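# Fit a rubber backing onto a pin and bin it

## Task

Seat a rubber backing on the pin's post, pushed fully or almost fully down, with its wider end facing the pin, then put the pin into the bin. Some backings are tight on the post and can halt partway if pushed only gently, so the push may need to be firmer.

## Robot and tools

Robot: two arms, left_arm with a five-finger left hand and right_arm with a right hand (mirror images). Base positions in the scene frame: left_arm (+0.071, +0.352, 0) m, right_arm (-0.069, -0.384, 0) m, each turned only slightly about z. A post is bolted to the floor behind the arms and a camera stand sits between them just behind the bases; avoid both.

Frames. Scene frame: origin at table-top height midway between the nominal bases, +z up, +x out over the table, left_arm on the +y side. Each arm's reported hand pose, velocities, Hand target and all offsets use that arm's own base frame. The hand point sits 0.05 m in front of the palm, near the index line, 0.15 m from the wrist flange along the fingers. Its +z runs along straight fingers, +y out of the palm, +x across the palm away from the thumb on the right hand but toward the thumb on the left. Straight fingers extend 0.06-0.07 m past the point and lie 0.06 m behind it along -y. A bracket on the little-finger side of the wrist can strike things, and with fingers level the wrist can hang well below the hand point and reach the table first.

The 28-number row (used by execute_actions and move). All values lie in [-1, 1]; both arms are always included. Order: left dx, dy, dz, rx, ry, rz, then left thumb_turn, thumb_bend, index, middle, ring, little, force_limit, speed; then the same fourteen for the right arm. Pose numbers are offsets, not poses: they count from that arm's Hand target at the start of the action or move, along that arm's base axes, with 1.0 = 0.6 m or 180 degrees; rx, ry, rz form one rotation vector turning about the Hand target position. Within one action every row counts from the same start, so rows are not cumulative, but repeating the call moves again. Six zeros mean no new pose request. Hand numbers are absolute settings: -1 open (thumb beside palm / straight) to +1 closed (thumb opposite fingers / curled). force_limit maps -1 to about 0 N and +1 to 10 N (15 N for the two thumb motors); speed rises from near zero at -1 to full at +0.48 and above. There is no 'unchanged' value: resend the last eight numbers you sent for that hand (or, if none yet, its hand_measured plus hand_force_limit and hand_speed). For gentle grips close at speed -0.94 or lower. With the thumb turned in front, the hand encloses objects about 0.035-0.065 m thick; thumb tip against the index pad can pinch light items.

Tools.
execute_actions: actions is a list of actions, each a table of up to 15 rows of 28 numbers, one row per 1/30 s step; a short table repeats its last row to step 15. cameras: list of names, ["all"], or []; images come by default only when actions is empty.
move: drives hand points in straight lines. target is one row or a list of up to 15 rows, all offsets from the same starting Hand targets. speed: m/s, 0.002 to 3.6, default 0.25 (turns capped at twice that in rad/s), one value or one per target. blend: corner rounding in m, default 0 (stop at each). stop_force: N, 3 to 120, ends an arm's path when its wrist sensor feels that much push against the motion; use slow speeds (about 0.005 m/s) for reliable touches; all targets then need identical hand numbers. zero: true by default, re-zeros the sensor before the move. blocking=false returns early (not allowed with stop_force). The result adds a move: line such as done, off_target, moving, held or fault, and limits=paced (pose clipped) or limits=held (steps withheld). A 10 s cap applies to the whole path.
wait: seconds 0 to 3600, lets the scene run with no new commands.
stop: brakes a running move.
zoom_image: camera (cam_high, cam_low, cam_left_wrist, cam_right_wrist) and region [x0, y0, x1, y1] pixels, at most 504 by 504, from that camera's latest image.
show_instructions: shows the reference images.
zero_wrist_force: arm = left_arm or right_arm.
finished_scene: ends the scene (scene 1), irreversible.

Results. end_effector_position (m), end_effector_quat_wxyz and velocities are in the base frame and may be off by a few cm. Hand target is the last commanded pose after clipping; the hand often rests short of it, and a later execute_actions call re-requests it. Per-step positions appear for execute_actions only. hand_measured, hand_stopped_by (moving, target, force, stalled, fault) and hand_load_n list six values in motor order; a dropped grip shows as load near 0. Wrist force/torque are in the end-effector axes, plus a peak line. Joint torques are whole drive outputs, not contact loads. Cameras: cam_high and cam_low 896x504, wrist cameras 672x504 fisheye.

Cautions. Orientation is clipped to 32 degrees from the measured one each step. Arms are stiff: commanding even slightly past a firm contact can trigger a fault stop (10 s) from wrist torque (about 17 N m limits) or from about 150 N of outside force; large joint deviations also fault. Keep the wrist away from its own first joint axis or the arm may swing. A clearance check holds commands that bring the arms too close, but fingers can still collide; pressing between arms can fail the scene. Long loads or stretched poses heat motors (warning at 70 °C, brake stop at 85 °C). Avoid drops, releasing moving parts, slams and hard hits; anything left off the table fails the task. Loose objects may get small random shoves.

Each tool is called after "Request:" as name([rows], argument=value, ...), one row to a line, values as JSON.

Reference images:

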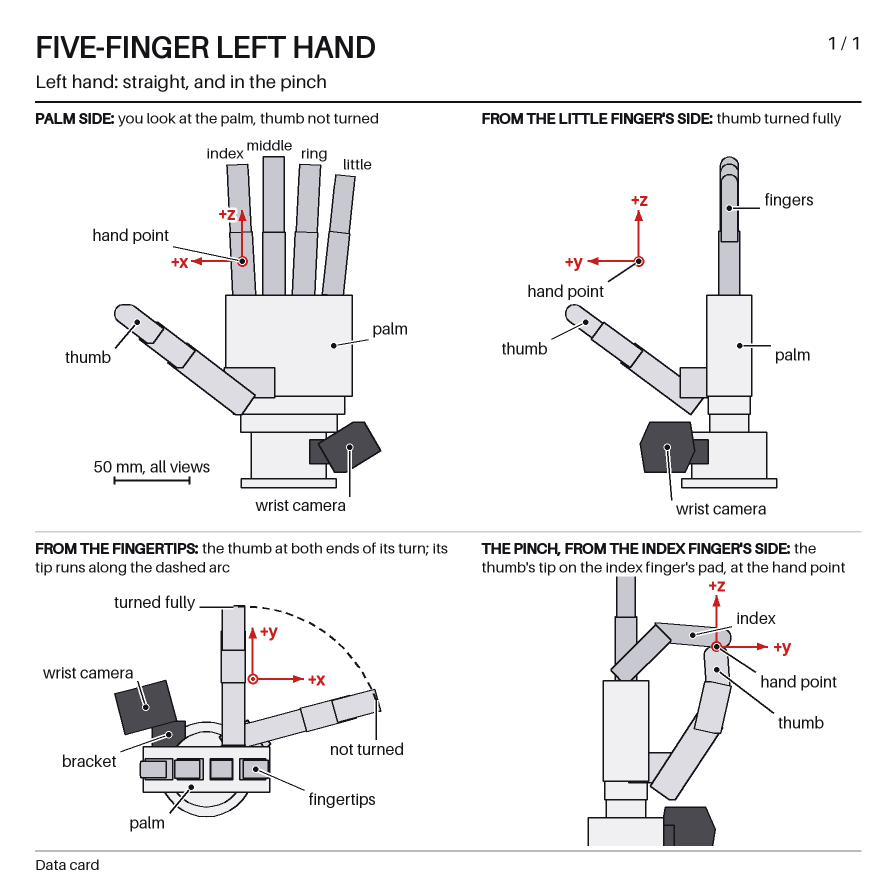

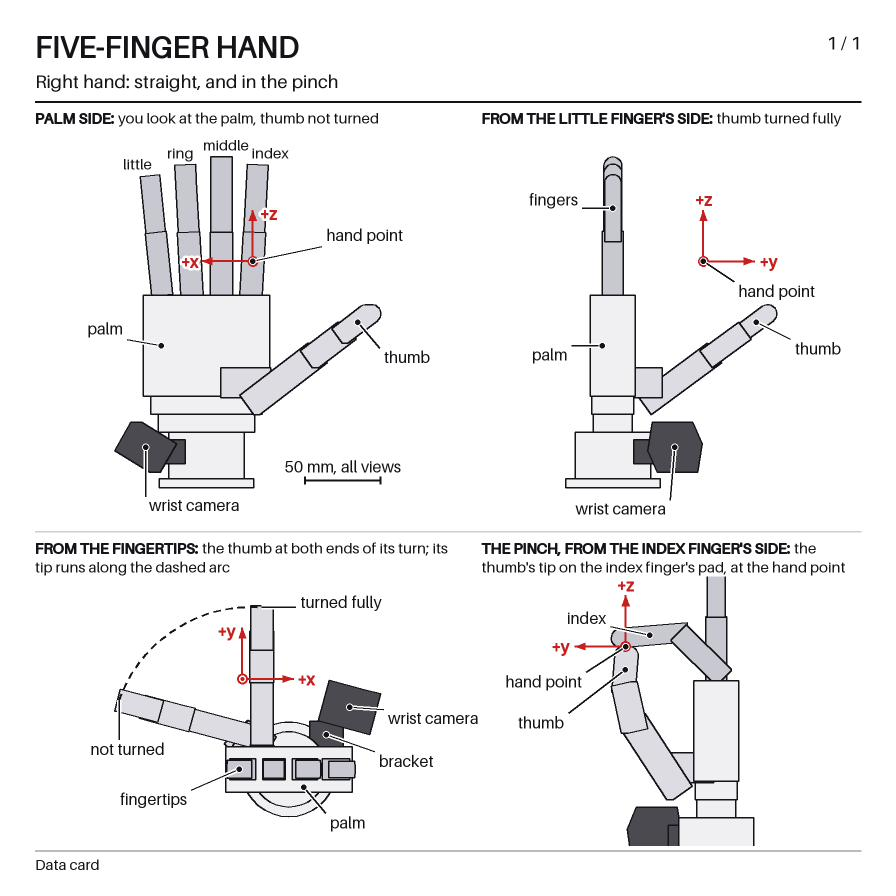

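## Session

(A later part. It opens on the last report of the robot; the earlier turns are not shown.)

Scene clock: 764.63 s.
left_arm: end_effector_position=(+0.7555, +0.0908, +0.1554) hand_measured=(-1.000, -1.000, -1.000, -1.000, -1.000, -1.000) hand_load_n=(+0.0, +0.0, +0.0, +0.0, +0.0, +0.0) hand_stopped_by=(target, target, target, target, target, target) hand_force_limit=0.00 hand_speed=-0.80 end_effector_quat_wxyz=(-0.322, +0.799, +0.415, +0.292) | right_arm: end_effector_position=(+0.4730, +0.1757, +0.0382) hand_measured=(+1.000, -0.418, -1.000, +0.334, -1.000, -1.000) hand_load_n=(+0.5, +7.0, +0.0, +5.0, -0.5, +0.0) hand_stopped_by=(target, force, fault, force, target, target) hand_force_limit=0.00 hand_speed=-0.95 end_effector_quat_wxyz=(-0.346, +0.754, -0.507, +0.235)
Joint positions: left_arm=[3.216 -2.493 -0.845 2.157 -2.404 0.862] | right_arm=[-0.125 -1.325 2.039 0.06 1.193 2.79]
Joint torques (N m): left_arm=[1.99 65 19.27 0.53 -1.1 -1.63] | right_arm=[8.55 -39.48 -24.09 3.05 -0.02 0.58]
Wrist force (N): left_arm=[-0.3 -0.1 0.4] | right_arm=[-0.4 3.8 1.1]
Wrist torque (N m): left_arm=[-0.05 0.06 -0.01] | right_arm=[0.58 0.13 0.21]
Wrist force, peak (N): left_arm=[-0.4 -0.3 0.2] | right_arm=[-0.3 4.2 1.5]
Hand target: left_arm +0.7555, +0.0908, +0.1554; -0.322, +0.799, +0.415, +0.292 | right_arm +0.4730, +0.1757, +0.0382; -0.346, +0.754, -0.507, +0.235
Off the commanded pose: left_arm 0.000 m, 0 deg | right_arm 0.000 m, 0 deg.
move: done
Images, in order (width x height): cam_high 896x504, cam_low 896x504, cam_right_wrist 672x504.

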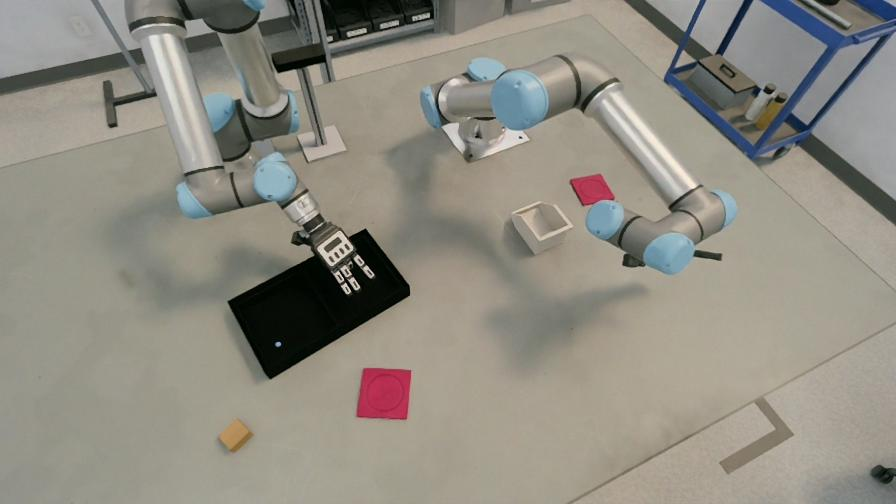

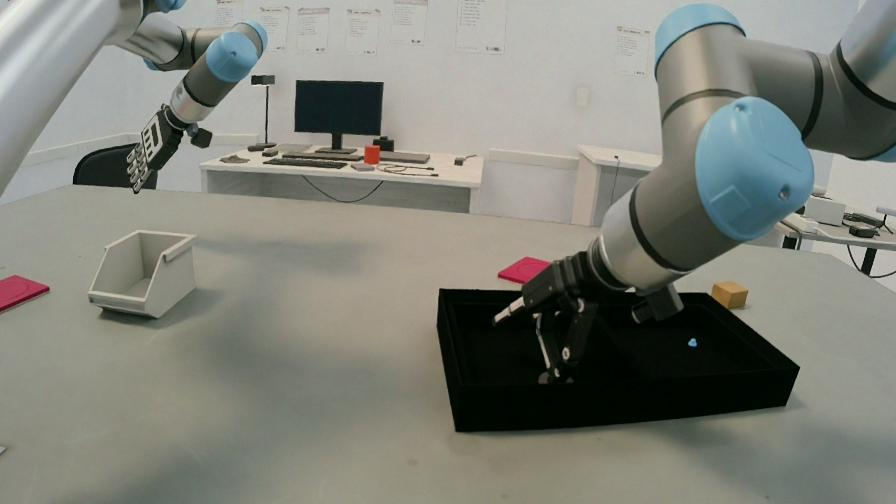

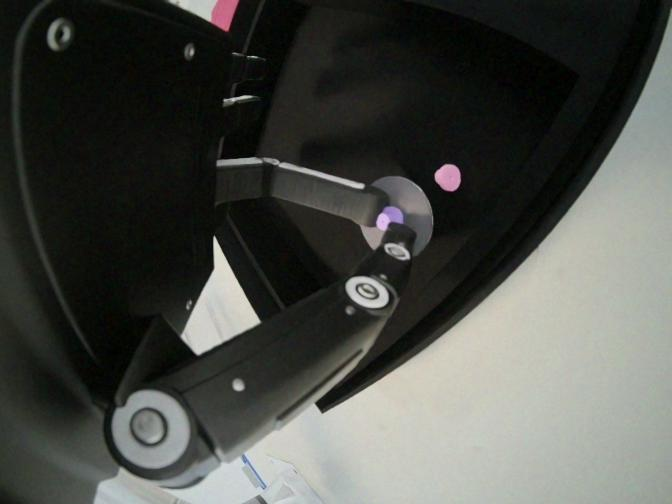

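Request:
move(target=[0,0,0,0,0,0,-1,-1,-1,-1,-1,-1,0,-0.8,0,0,0.2,0,0,0,1,-0.36,-1,0.39,-1,-1,0.0,-0.95], speed=0.08, cameras=["cam_right_wrist","cam_low"])

Request:
zoom_image(camera="cam_low", region=[500, 200, 600, 300])

Scene clock: 767.50 s.
left_arm: end_effector_position=(+0.7555, +0.0908, +0.1554) hand_measured=(-1.000, -1.000, -1.000, -1.000, -1.000, -1.000) hand_load_n=(+0.0, +0.0, +0.0, +0.0, +0.5, +0.0) hand_stopped_by=(target, target, target, target, target, target) hand_force_limit=0.00 hand_speed=-0.80 end_effector_quat_wxyz=(-0.322, +0.799, +0.415, +0.292) | right_arm: end_effector_position=(+0.4730, +0.1757, +0.1582) hand_measured=(+1.000, -0.418, -1.000, +0.334, -1.000, -1.000) hand_load_n=(+0.5, +7.5, +0.0, +5.0, +0.0, +0.0) hand_stopped_by=(target, force, fault, force, target, target) hand_force_limit=0.00 hand_speed=-0.95 end_effector_quat_wxyz=(-0.346, +0.754, -0.507, +0.235)
Joint positions: left_arm=[3.216 -2.493 -0.845 2.157 -2.404 0.862] | right_arm=[-0.125 -1.484 1.871 0.387 1.193 2.79]
Joint torques (N m): left_arm=[2.22 64.64 18.43 0.64 -0.97 -1.76] | right_arm=[-8.87 -36.32 -27.41 2.9 -1.38 -1.29]
Wrist force (N): left_arm=[-0.3 0.0 0.5] | right_arm=[-0.4 3.7 1.6]
Wrist torque (N m): left_arm=[-0.04 0.05 -0.01] | right_arm=[0.53 0.12 0.19]
Wrist force, peak (N): left_arm=[-0.2 -0.1 0.5] | right_arm=[-0.2 4.4 1.6]
Hand target: left_arm +0.7555, +0.0908, +0.1554; -0.322, +0.799, +0.415, +0.292 | right_arm +0.4730, +0.1757, +0.1582; -0.346, +0.754, -0.507, +0.235
Off the commanded pose: left_arm 0.000 m, 0 deg | right_arm 0.000 m, 0 deg.
move: done
Images, in order (width x height): cam_low 896x504, cam_right_wrist 672x504.

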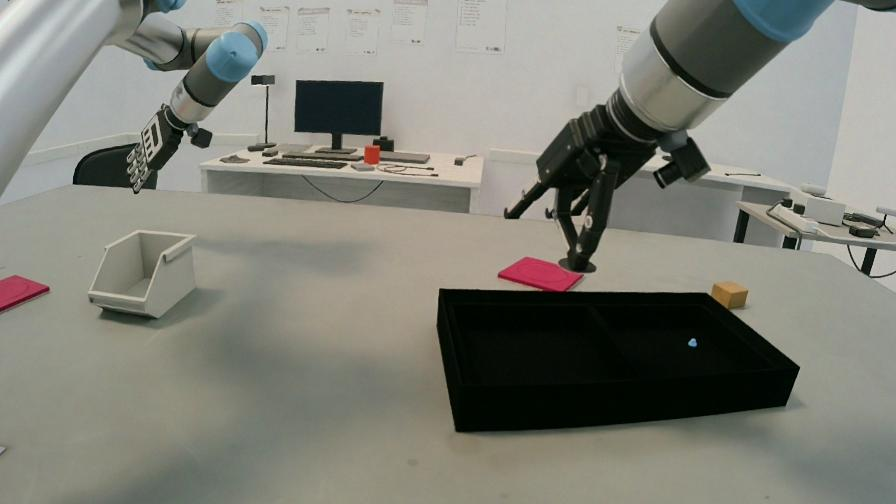

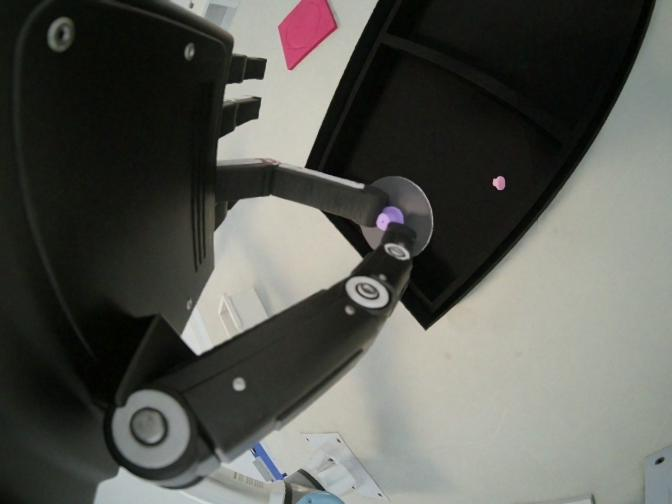

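Scaled by 5.040.

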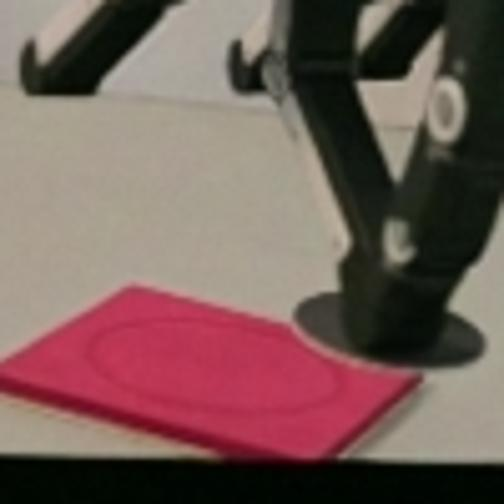

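Request:
zoom_image(camera="cam_right_wrist", region=[350, 165, 450, 265])

Scaled by 5.040 from the camera's image (finer frame: 960x720).

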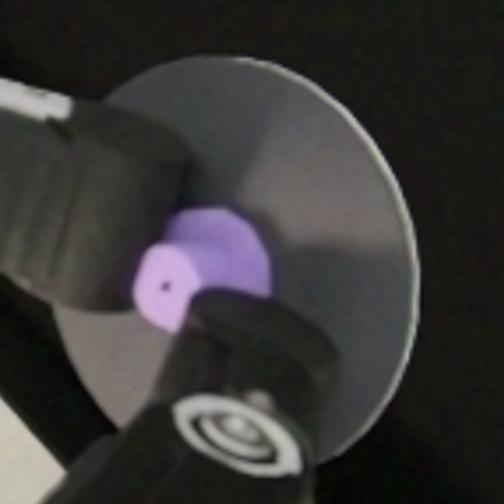

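Request:
move(target=[0,0,0,0,0,0,-1,-1,-1,-1,-1,-1,0,-0.8,0.25,0,0.05,0,0,0,1,-0.36,-1,0.39,-1,-1,0.0,-0.95], speed=0.1, cameras=["cam_high","cam_low"])

Request:
zoom_image(camera="cam_high", region=[100, 0, 460, 240])

Scene clock: 782.13 s.
left_arm: end_effector_position=(+0.7555, +0.0908, +0.1554) hand_measured=(-1.000, -1.000, -1.000, -1.000, -1.000, -1.000) hand_load_n=(+0.0, +0.0, +0.0, +0.0, +0.0, +0.5) hand_stopped_by=(target, target, target, target, target, target) hand_force_limit=0.00 hand_speed=-0.80 end_effector_quat_wxyz=(-0.322, +0.799, +0.415, +0.292) | right_arm: end_effector_position=(+0.6229, +0.1757, +0.1882) hand_measured=(+1.000, -0.418, -1.000, +0.334, -1.000, -1.000) hand_load_n=(+0.5, +7.0, +0.0, +5.0, +0.0, +0.0) hand_stopped_by=(target, force, fault, force, target, target) hand_force_limit=0.00 hand_speed=-0.95 end_effector_quat_wxyz=(-0.346, +0.754, -0.507, +0.235)
Joint positions: left_arm=[3.216 -2.493 -0.845 2.157 -2.404 0.862] | right_arm=[-0.086 -1.159 1.373 0.55 1.221 2.819]
Joint torques (N m): left_arm=[2 64.81 18.73 0.67 -0.98 -1.72] | right_arm=[11.69 -25.09 -28.49 3.03 1.23 1]
Wrist force (N): left_arm=[0.0 0.0 0.4] | right_arm=[-0.3 3.6 1.4]
Wrist torque (N m): left_arm=[-0.03 0.01 0.00] | right_arm=[0.53 0.09 0.08]
Wrist force, peak (N): left_arm=[-0.3 -0.2 0.5] | right_arm=[-0.6 4.2 1.3]
Hand target: left_arm +0.7555, +0.0908, +0.1554; -0.322, +0.799, +0.415, +0.292 | right_arm +0.6230, +0.1757, +0.1882; -0.346, +0.754, -0.507, +0.235
Off the commanded pose: left_arm 0.000 m, 0 deg | right_arm 0.000 m, 0 deg.
move: done

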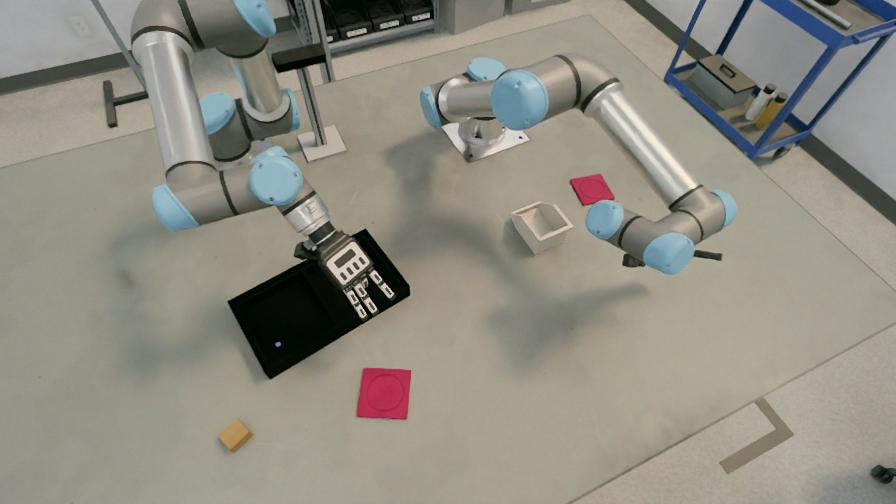

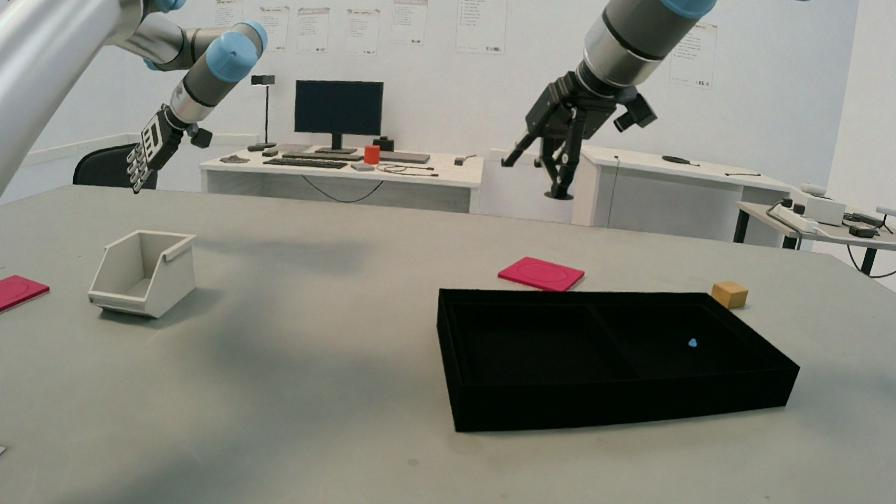

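Scaled by 1.400.

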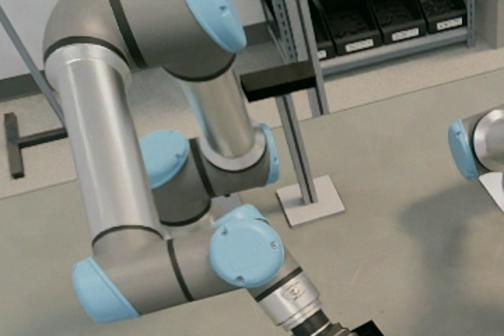

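Request:
move(target=[0,0,0,0,0,0,-1,-1,-1,-1,-1,-1,0,-0.8,0.0617,0.0405,0.033,0,0,0.267,1,-0.36,-1,0.39,-1,-1,0.0,-0.95], speed=0.15, cameras=["cam_high","cam_low","cam_right_wrist"])

Scene clock: 808.33 s.
left_arm: end_effector_position=(+0.7555, +0.0908, +0.1554) hand_measured=(-1.000, -1.000, -1.000, -1.000, -1.000, -1.000) hand_load_n=(+0.0, +0.0, +0.0, +0.0, +0.0, +0.0) hand_stopped_by=(target, target, target, target, target, target) hand_force_limit=0.00 hand_speed=-0.80 end_effector_quat_wxyz=(-0.322, +0.799, +0.415, +0.292) | right_arm: end_effector_position=(+0.6600, +0.2000, +0.2080) hand_measured=(+1.000, -0.418, -1.000, +0.334, -1.000, -1.000) hand_load_n=(+0.5, +7.0, +0.0, +5.0, +0.0, +0.0) hand_stopped_by=(target, force, fault, force, target, target) hand_force_limit=0.00 hand_speed=-0.95 end_effector_quat_wxyz=(-0.412, +0.895, -0.156, +0.074)
Joint positions: left_arm=[3.216 -2.493 -0.845 2.157 -2.404 0.862] | right_arm=[-0.135 -0.685 0.661 1.35 0.734 1.89]
Joint torques (N m): left_arm=[1.99 63.89 17.2 0.52 -1.04 -1.76] | right_arm=[12.62 -40.66 -28.79 4.8 -2.26 -1.48]
Wrist force (N): left_arm=[-0.2 -0.1 0.3] | right_arm=[0.0 3.7 1.1]
Wrist torque (N m): left_arm=[-0.04 0.03 -0.01] | right_arm=[0.54 0.07 0.20]
Wrist force, peak (N): left_arm=[-0.1 0.0 0.7] | right_arm=[-0.5 4.2 1.6]
Hand target: left_arm +0.7555, +0.0908, +0.1554; -0.322, +0.799, +0.415, +0.292 | right_arm +0.6600, +0.2000, +0.2080; -0.412, +0.895, -0.156, +0.074
Off the commanded pose: left_arm 0.000 m, 0 deg | right_arm 0.000 m, 0 deg.
move: done

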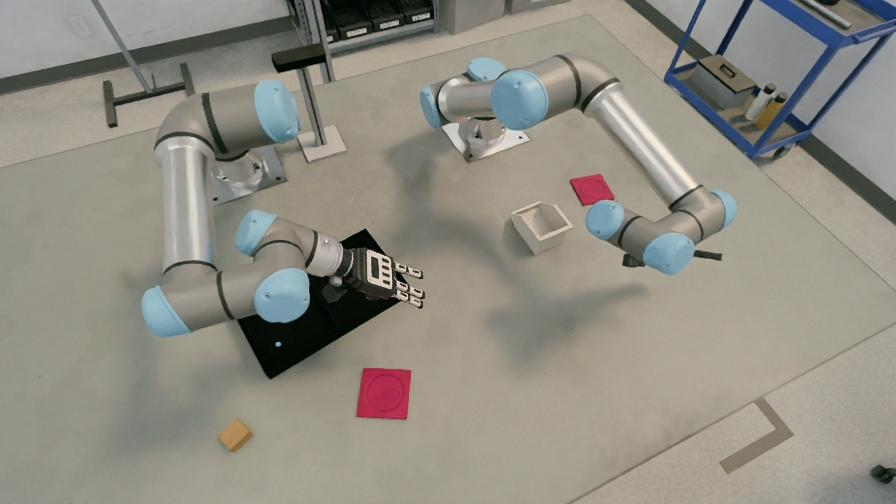

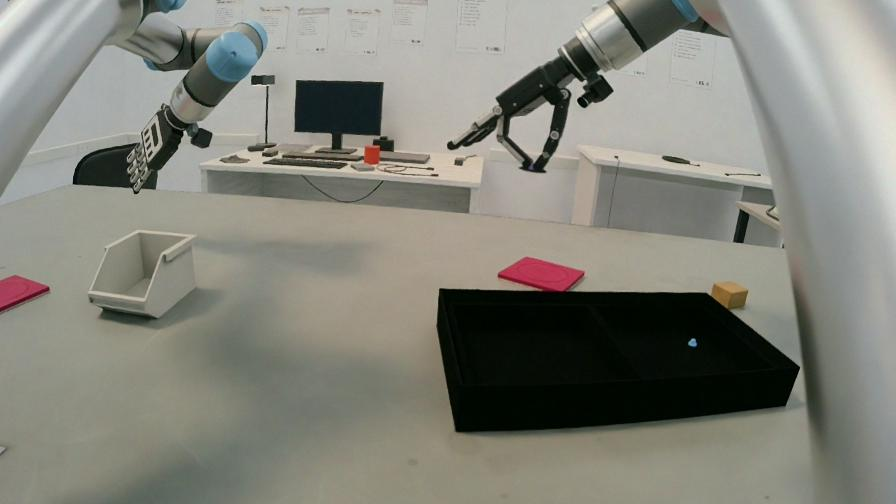

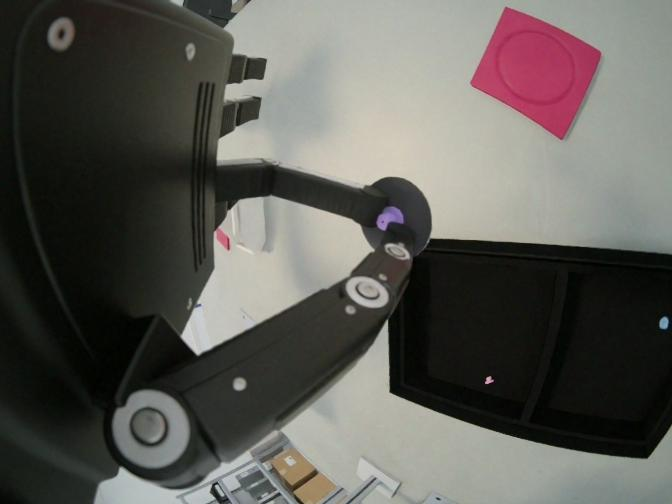

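Request:
move(target=[0,0,0,0,0,0,-1,-1,-1,-1,-1,-1,0,-0.8,0.0967,0.14,-0.08,0,0,0,1,-0.36,-1,0.39,-1,-1,0.0,-0.95], speed=0.12, cameras=["cam_high","cam_low","cam_right_wrist"])

Scene clock: 812.20 s.
left_arm: end_effector_position=(+0.7555, +0.0908, +0.1554) hand_measured=(-1.000, -1.000, -1.000, -1.000, -1.000, -1.000) hand_load_n=(+0.0, +0.0, +0.0, +0.0, +0.0, +0.0) hand_stopped_by=(target, target, target, target, target, target) hand_force_limit=0.00 hand_speed=-0.80 end_effector_quat_wxyz=(-0.322, +0.799, +0.415, +0.292) | right_arm: end_effector_position=(+0.7171, +0.2838, +0.1597) hand_measured=(+1.000, -0.418, -1.000, +0.334, -1.000, -1.000) hand_load_n=(+1.0, +7.5, +0.0, +5.0, +0.0, +0.0) hand_stopped_by=(target, force, fault, force, target, target) hand_force_limit=0.00 hand_speed=-0.95 end_effector_quat_wxyz=(-0.415, +0.892, -0.158, +0.083)
Joint positions: left_arm=[3.216 -2.493 -0.845 2.157 -2.404 0.862] | right_arm=[-0.004 -0.32 0.035 1.448 0.773 2.091]
Joint torques (N m): left_arm=[1.15 64.06 18.33 0.59 -0.92 -1.57] | right_arm=[8.77 -47.74 -27.06 4.39 -2.07 1.48]
Wrist force (N): left_arm=[-0.1 -0.1 0.5] | right_arm=[-0.1 3.9 1.6]
Wrist torque (N m): left_arm=[-0.05 0.03 0.00] | right_arm=[0.55 0.04 0.07]
Wrist force, peak (N): left_arm=[-0.3 -0.2 0.5] | right_arm=[-0.3 4.2 1.4]
Hand target: left_arm +0.7555, +0.0908, +0.1554; -0.322, +0.799, +0.415, +0.292 | right_arm +0.7180, +0.2840, +0.1600; -0.412, +0.895, -0.156, +0.074
Off the commanded pose: left_arm 0.000 m, 0 deg | right_arm 0.001 m, 1 deg.
elbow stopped short (right arm): the move would have taken joint 3 (elbow) straighter than the controller allows.
move: done

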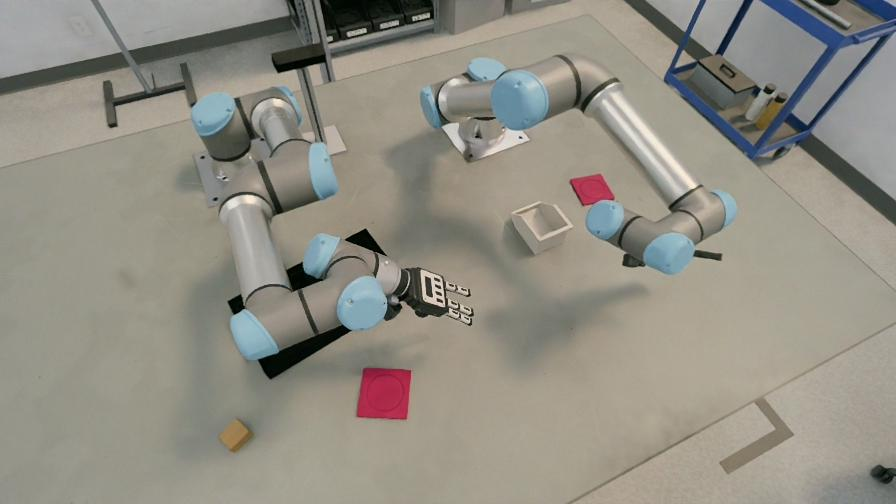

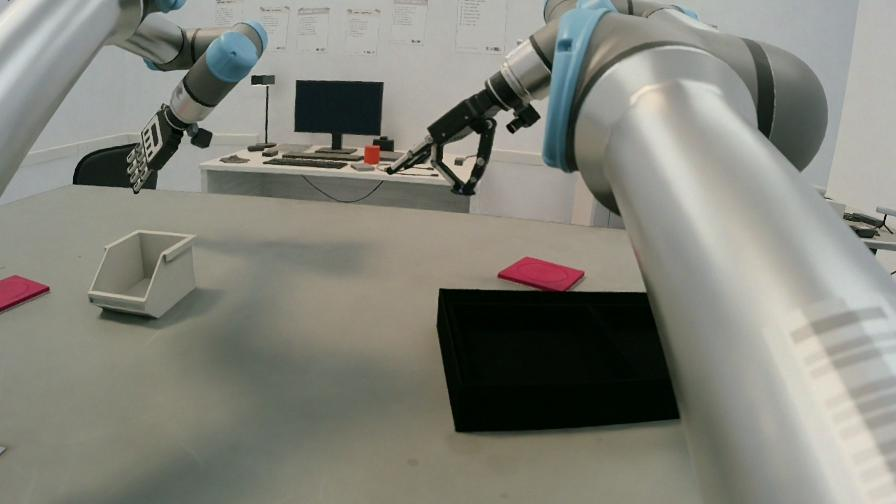

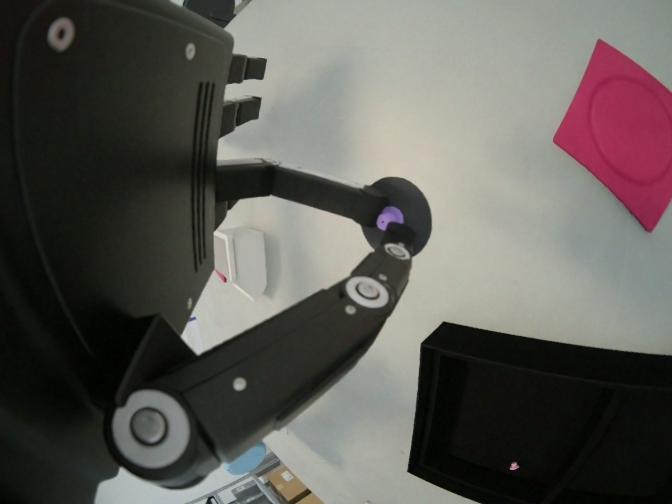

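Request:
move(target=[0,0,0,0,0,0,-1,-1,-1,-1,-1,-1,0,-0.8,-0.0133,0.0267,-0.15,0,0,0,1,-0.36,-1,0.39,-1,-1,0.0,-0.95], speed=0.1, cameras=["cam_high","cam_low","cam_right_wrist"])

Scene clock: 818.77 s.
left_arm: end_effector_position=(+0.7555, +0.0908, +0.1554) hand_measured=(-1.000, -1.000, -1.000, -1.000, -1.000, -1.000) hand_load_n=(+0.0, +0.0, +0.0, +0.0, +0.0, +0.0) hand_stopped_by=(target, target, target, target, target, target) hand_force_limit=0.00 hand_speed=-0.80 end_effector_quat_wxyz=(-0.322, +0.799, +0.415, +0.292) | right_arm: end_effector_position=(+0.7100, +0.3000, +0.0700) hand_measured=(+1.000, -0.418, -1.000, +0.334, -1.000, -1.000) hand_load_n=(+0.5, +7.0, +0.0, +5.0, +0.0, +0.0) hand_stopped_by=(target, force, fault, force, target, target) hand_force_limit=0.00 hand_speed=-0.95 end_effector_quat_wxyz=(-0.412, +0.895, -0.156, +0.074)
Joint positions: left_arm=[3.216 -2.493 -0.845 2.157 -2.404 0.862] | right_arm=[0.021 -0.411 0.448 1.132 0.784 2.105]
Joint torques (N m): left_arm=[2.35 64.37 18.12 0.65 -1.06 -1.63] | right_arm=[12.52 -72.38 -4.58 -0.28 0.36 1.59]
Wrist force (N): left_arm=[-0.3 -0.2 0.3] | right_arm=[-0.4 3.4 1.4]
Wrist torque (N m): left_arm=[-0.05 0.04 0.00] | right_arm=[0.50 0.10 0.05]
Wrist force, peak (N): left_arm=[-0.2 -0.1 0.6] | right_arm=[-0.5 4.3 1.9]
Hand target: left_arm +0.7555, +0.0908, +0.1554; -0.322, +0.799, +0.415, +0.292 | right_arm +0.7100, +0.3000, +0.0700; -0.412, +0.895, -0.156, +0.074
Off the commanded pose: left_arm 0.000 m, 0 deg | right_arm 0.000 m, 0 deg.
move: done

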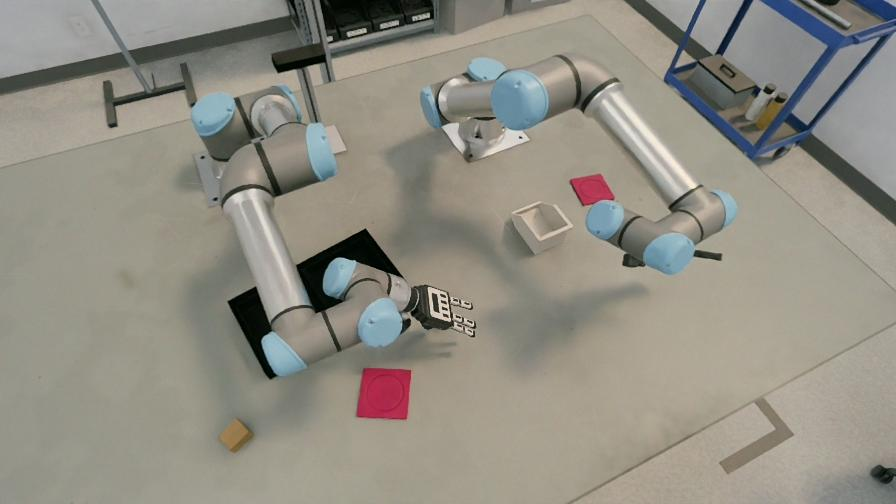

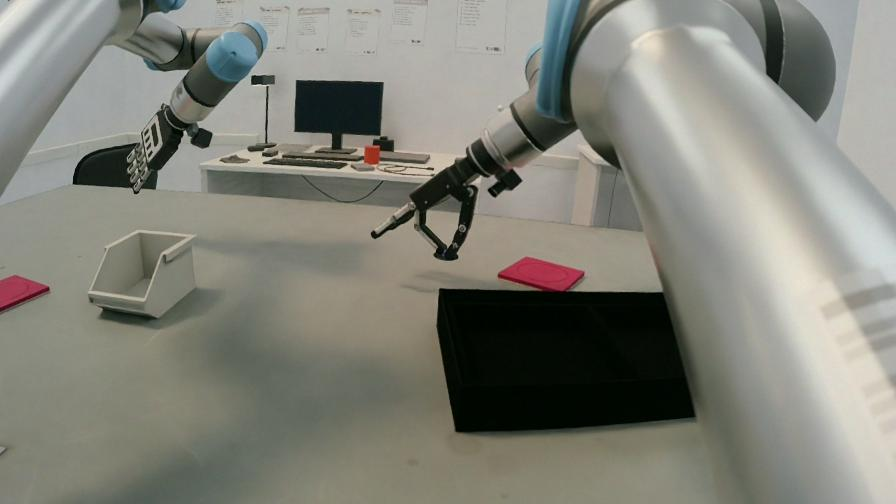

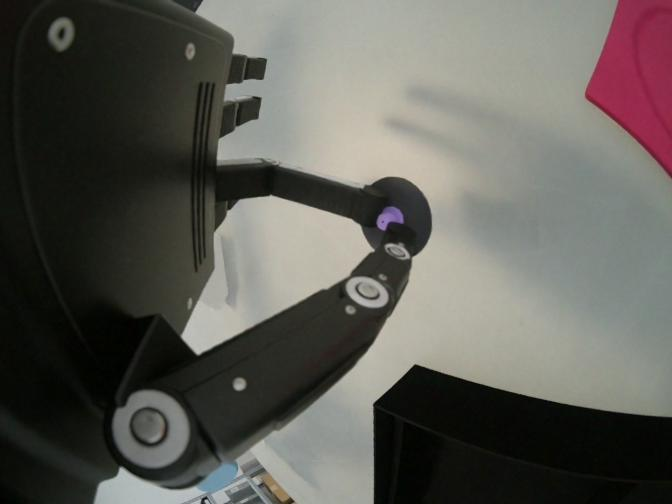

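Request:
zoom_image(camera="cam_low", region=[395, 200, 495, 280])

Scaled by 5.040.

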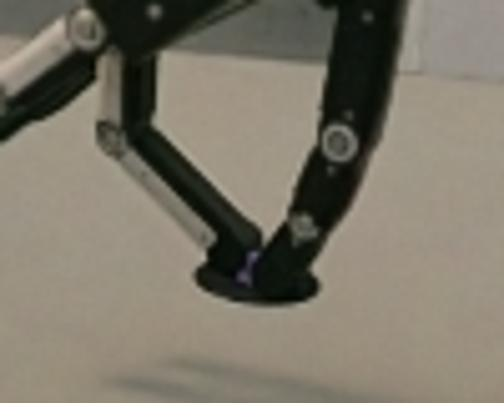

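Request:
move(target=[0,0,0,0,0,0,-1,-1,-1,-1,-1,-1,0,-0.8,0,0,-0.055,0,0,0,1,-0.36,-1,0.39,-1,-1,0.0,-0.95], speed=0.06)

Request:
move(target=[0,0,0,0,0,0,-1,-1,-1,-1,-1,-1,0,-0.8,0,0,-0.06,0,0,0,1,-0.36,-1,0.39,-1,-1,0.0,-0.95], speed=0.006, stop_force=3, cameras=["cam_right_wrist","cam_low"])

Scene clock: 821.67 s.
left_arm: end_effector_position=(+0.7555, +0.0908, +0.1554) hand_measured=(-1.000, -1.000, -1.000, -1.000, -1.000, -1.000) hand_load_n=(+0.0, +0.0, +0.0, +0.0, +0.0, +0.0) hand_stopped_by=(target, target, target, target, target, target) hand_force_limit=0.00 hand_speed=-0.80 end_effector_quat_wxyz=(-0.322, +0.799, +0.415, +0.292) | right_arm: end_effector_position=(+0.7100, +0.3000, +0.0370) hand_measured=(+1.000, -0.418, -1.000, +0.334, -1.000, -1.000) hand_load_n=(+0.5, +7.0, +0.0, +5.0, +0.0, +0.0) hand_stopped_by=(target, force, fault, force, target, target) hand_force_limit=0.00 hand_speed=-0.95 end_effector_quat_wxyz=(-0.412, +0.895, -0.156, +0.074)
Joint positions: left_arm=[3.216 -2.493 -0.845 2.157 -2.404 0.862] | right_arm=[0.021 -0.398 0.508 1.06 0.784 2.105]
Joint torques (N m): left_arm=[2.78 63.8 18.31 0.57 -0.98 -1.64] | right_arm=[9.96 -46.43 -6.28 -0.17 0.35 1.46]
Wrist force (N): left_arm=[-0.2 0.0 0.2] | right_arm=[-0.3 3.8 1.6]
Wrist torque (N m): left_arm=[-0.01 0.03 -0.02] | right_arm=[0.54 0.08 0.07]
Wrist force, peak (N): left_arm=[-0.3 -0.1 0.5] | right_arm=[-0.4 4.3 1.7]
Hand target: left_arm +0.7555, +0.0908, +0.1554; -0.322, +0.799, +0.415, +0.292 | right_arm +0.7100, +0.3000, +0.0370; -0.412, +0.895, -0.156, +0.074
Off the commanded pose: left_arm 0.000 m, 0 deg | right_arm 0.000 m, 0 deg.
move: done

Scene clock: 826.40 s.
left_arm: end_effector_position=(+0.7555, +0.0908, +0.1554) hand_measured=(-1.000, -1.000, -1.000, -1.000, -1.000, -1.000) hand_load_n=(+0.0, +0.0, +0.0, +0.0, +0.0, +0.0) hand_stopped_by=(target, target, target, target, target, target) hand_force_limit=0.00 hand_speed=-0.80 end_effector_quat_wxyz=(-0.322, +0.799, +0.415, +0.292) | right_arm: end_effector_position=(+0.7100, +0.3000, +0.0174) hand_measured=(+1.000, -0.418, -1.000, +0.334, -1.000, -1.000) hand_load_n=(+0.5, +6.5, +0.0, +5.0, +0.0, +0.0) hand_stopped_by=(target, force, fault, force, target, target) hand_force_limit=0.00 hand_speed=-0.95 end_effector_quat_wxyz=(-0.412, +0.895, -0.156, +0.074)
Joint positions: left_arm=[3.216 -2.493 -0.845 2.157 -2.404 0.862] | right_arm=[0.021 -0.386 0.534 1.021 0.784 2.105]
Joint torques (N m): left_arm=[2.75 64.03 18.56 0.52 -1 -1.68] | right_arm=[5.44 -69.41 -26.27 4.01 -0.33 1.07]
Wrist force (N): left_arm=[-0.3 -0.2 0.5] | right_arm=[-0.7 0.7 -0.7]
Wrist torque (N m): left_arm=[-0.07 0.05 0.00] | right_arm=[0.38 0.18 0.01]
Wrist force, peak (N): left_arm=[-0.1 -0.1 0.6] | right_arm=[-0.3 4.2 1.5]
Hand target: left_arm +0.7555, +0.0908, +0.1554; -0.322, +0.799, +0.415, +0.292 | right_arm +0.7100, +0.3000, +0.0174; -0.412, +0.895, -0.156, +0.074 (not the last commanded pose)
Off the commanded pose: left_arm 0.000 m, 0 deg | right_arm 0.016 m, 0 deg.
move: contact (right_arm)
Images, in order (width x height): cam_low 896x504, cam_right_wrist 672x504.

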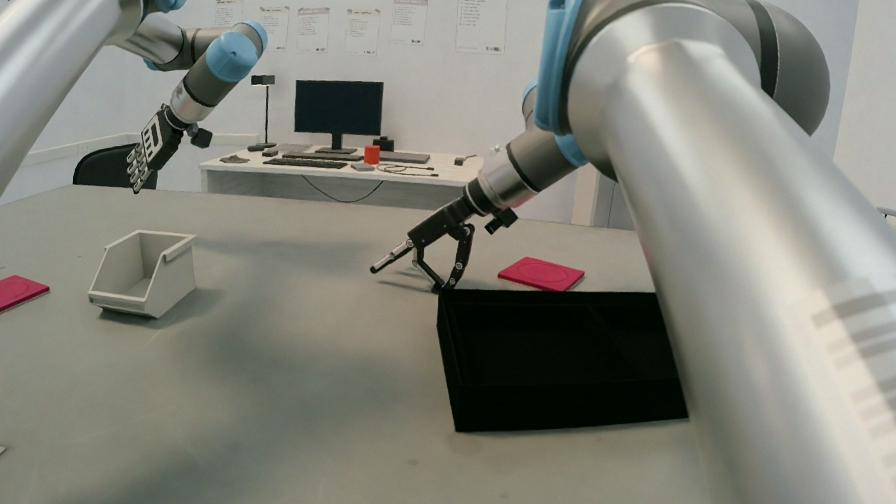

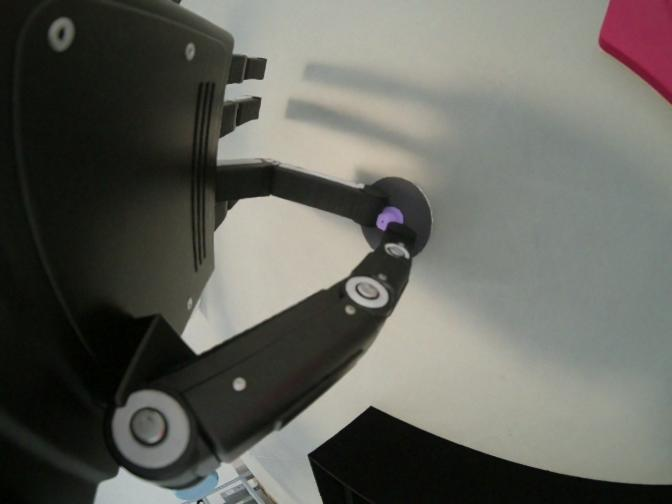

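Request:
move(target=[0,0,0,0,0,0,-1,-1,-1,-1,-1,-1,0,-0.8,0,0,0.0007,0,0,0,1,-0.47,-1,0.27,-1,-1,0.0,-0.9], speed=0.01, cameras=["cam_right_wrist"])

Request:
zoom_image(camera="cam_right_wrist", region=[340, 155, 450, 265])

Scene clock: 828.70 s.
left_arm: end_effector_position=(+0.7555, +0.0908, +0.1554) hand_measured=(-1.000, -1.000, -1.000, -1.000, -1.000, -1.000) hand_load_n=(+0.0, +0.0, +0.0, +0.0, +0.0, +0.0) hand_stopped_by=(target, target, target, target, target, target) hand_force_limit=0.00 hand_speed=-0.80 end_effector_quat_wxyz=(-0.322, +0.799, +0.415, +0.292) | right_arm: end_effector_position=(+0.7100, +0.3000, +0.0179) hand_measured=(+1.000, -0.470, -1.000, +0.270, -1.000, -1.000) hand_load_n=(+0.0, +0.0, +0.0, -0.5, +0.0, +0.0) hand_stopped_by=(target, target, fault, target, target, target) hand_force_limit=0.00 hand_speed=-0.90 end_effector_quat_wxyz=(-0.412, +0.895, -0.156, +0.074)
Joint positions: left_arm=[3.216 -2.493 -0.845 2.157 -2.404 0.862] | right_arm=[0.021 -0.387 0.534 1.022 0.784 2.105]
Joint torques (N m): left_arm=[1.51 63.89 18.69 0.55 -1.05 -1.62] | right_arm=[6.75 -71.62 -27.83 4.26 -0.24 1.12]
Wrist force (N): left_arm=[-0.2 -0.1 0.5] | right_arm=[-0.4 2.8 0.9]
Wrist torque (N m): left_arm=[-0.06 0.03 -0.01] | right_arm=[0.50 0.10 0.06]
Wrist force, peak (N): left_arm=[-0.2 -0.2 0.6] | right_arm=[-0.6 2.9 1.2]
Hand target: left_arm +0.7555, +0.0908, +0.1554; -0.322, +0.799, +0.415, +0.292 | right_arm +0.7100, +0.3000, +0.0179; -0.412, +0.895, -0.156, +0.074
Off the commanded pose: left_arm 0.000 m, 0 deg | right_arm 0.000 m, 0 deg.
move: done

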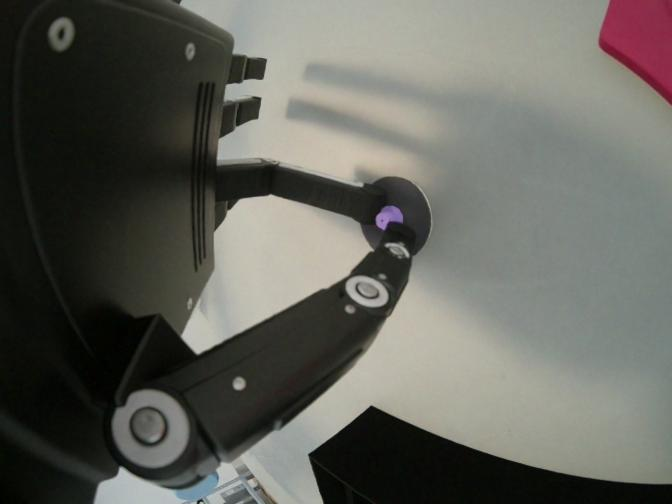

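Scaled by 4.582 from the camera's image (finer frame: 960x720).

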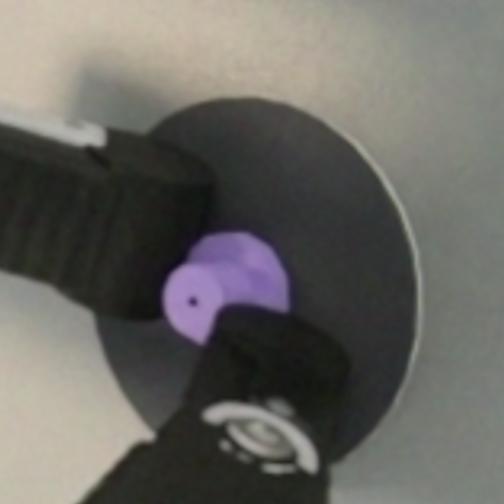

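Request:
move(target=[0,0,0,0,0,0,-1,-1,-1,-1,-1,-1,0,-0.8,0,0,0.0,0,0,0,1,-0.62,-1,0.1,-1,-1,0.0,-0.7], speed=0.01, cameras=["cam_right_wrist"])

Request:
zoom_image(camera="cam_right_wrist", region=[340, 155, 450, 265])

Scene clock: 830.27 s.
left_arm: end_effector_position=(+0.7555, +0.0908, +0.1554) hand_measured=(-1.000, -1.000, -1.000, -1.000, -1.000, -1.000) hand_load_n=(+0.0, +0.0, +0.0, +0.0, +0.0, +0.0) hand_stopped_by=(target, target, target, target, target, target) hand_force_limit=0.00 hand_speed=-0.80 end_effector_quat_wxyz=(-0.322, +0.799, +0.415, +0.292) | right_arm: end_effector_position=(+0.7100, +0.3000, +0.0180) hand_measured=(+1.000, -0.618, -1.000, +0.194, -1.000, -1.000) hand_load_n=(-1.0, -3.0, +0.0, -12.5, +0.0, +0.0) hand_stopped_by=(target, target, fault, stalled, target, target) hand_force_limit=0.00 hand_speed=-0.70 end_effector_quat_wxyz=(-0.412, +0.895, -0.156, +0.074)
Joint positions: left_arm=[3.216 -2.493 -0.845 2.157 -2.404 0.862] | right_arm=[0.021 -0.387 0.534 1.022 0.784 2.105]
Joint torques (N m): left_arm=[1.78 63.47 18.58 0.49 -1.05 -1.75] | right_arm=[6.71 -44.24 -16.08 -0.56 -0.23 1.2]
Wrist force (N): left_arm=[-0.2 -0.1 0.5] | right_arm=[1.4 -7.9 -10.5]
Wrist torque (N m): left_arm=[-0.04 0.05 -0.01] | right_arm=[-0.02 0.25 -0.15]
Wrist force, peak (N): left_arm=[-0.2 -0.1 0.5] | right_arm=[0.2 -8.6 -11.9]
Hand target: left_arm +0.7555, +0.0908, +0.1554; -0.322, +0.799, +0.415, +0.292 | right_arm +0.7100, +0.3000, +0.0179; -0.412, +0.895, -0.156, +0.074
Off the commanded pose: left_arm 0.000 m, 0 deg | right_arm 0.000 m, 0 deg.
move: done

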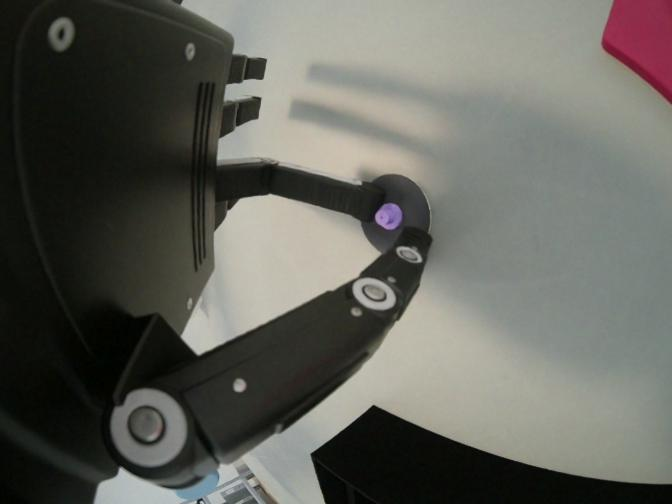

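Scaled by 4.582 from the camera's image (finer frame: 960x720).

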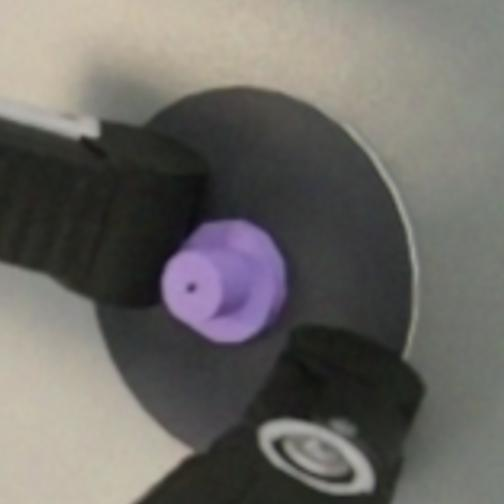

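Request:
move(target=[0,0,0,0,0,0,-1,-1,-1,-1,-1,-1,0,-0.8,0,0,0.04,0,0,0,1,-0.62,-1,0.1,-1,-1,0.0,-0.7], speed=0.03, cameras=["cam_right_wrist"])

Request:
zoom_image(camera="cam_right_wrist", region=[340, 155, 450, 265])

Scene clock: 832.90 s.
left_arm: end_effector_position=(+0.7555, +0.0908, +0.1554) hand_measured=(-1.000, -1.000, -1.000, -1.000, -1.000, -1.000) hand_load_n=(+0.0, -0.5, +0.0, +0.0, -0.5, +0.0) hand_stopped_by=(target, target, target, target, target, target) hand_force_limit=0.00 hand_speed=-0.80 end_effector_quat_wxyz=(-0.322, +0.799, +0.415, +0.292) | right_arm: end_effector_position=(+0.7100, +0.3000, +0.0418) hand_measured=(+1.000, -0.618, -1.000, +0.194, -1.000, -1.000) hand_load_n=(+0.0, +0.0, +0.0, +0.0, +0.0, -0.5) hand_stopped_by=(target, target, fault, stalled, target, target) hand_force_limit=0.00 hand_speed=-0.70 end_effector_quat_wxyz=(-0.412, +0.895, -0.156, +0.074)
Joint positions: left_arm=[3.216 -2.493 -0.845 2.157 -2.404 0.862] | right_arm=[0.021 -0.401 0.501 1.07 0.784 2.106]
Joint torques (N m): left_arm=[1.42 63.64 18.42 0.59 -1.06 -1.69] | right_arm=[6.89 -72.09 -28.29 4.29 -0.5 -0.55]
Wrist force (N): left_arm=[-0.1 0.0 0.3] | right_arm=[-0.1 3.9 1.2]
Wrist torque (N m): left_arm=[-0.03 0.01 0.00] | right_arm=[0.58 0.05 0.09]
Wrist force, peak (N): left_arm=[-0.2 -0.1 0.6] | right_arm=[1.6 -9.8 -11.5]
Hand target: left_arm +0.7555, +0.0908, +0.1554; -0.322, +0.799, +0.415, +0.292 | right_arm +0.7100, +0.3000, +0.0419; -0.412, +0.895, -0.156, +0.074
Off the commanded pose: left_arm 0.000 m, 0 deg | right_arm 0.000 m, 0 deg.
move: done

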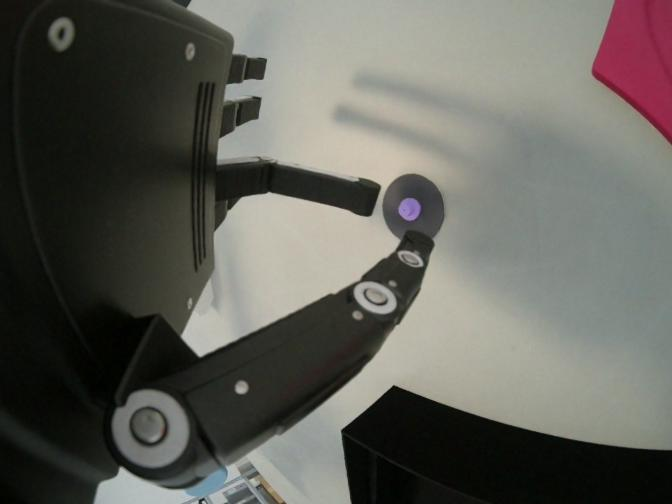

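Scaled by 4.582 from the camera's image (finer frame: 960x720).

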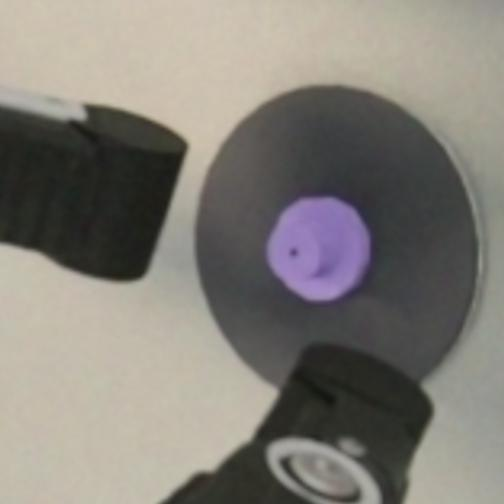

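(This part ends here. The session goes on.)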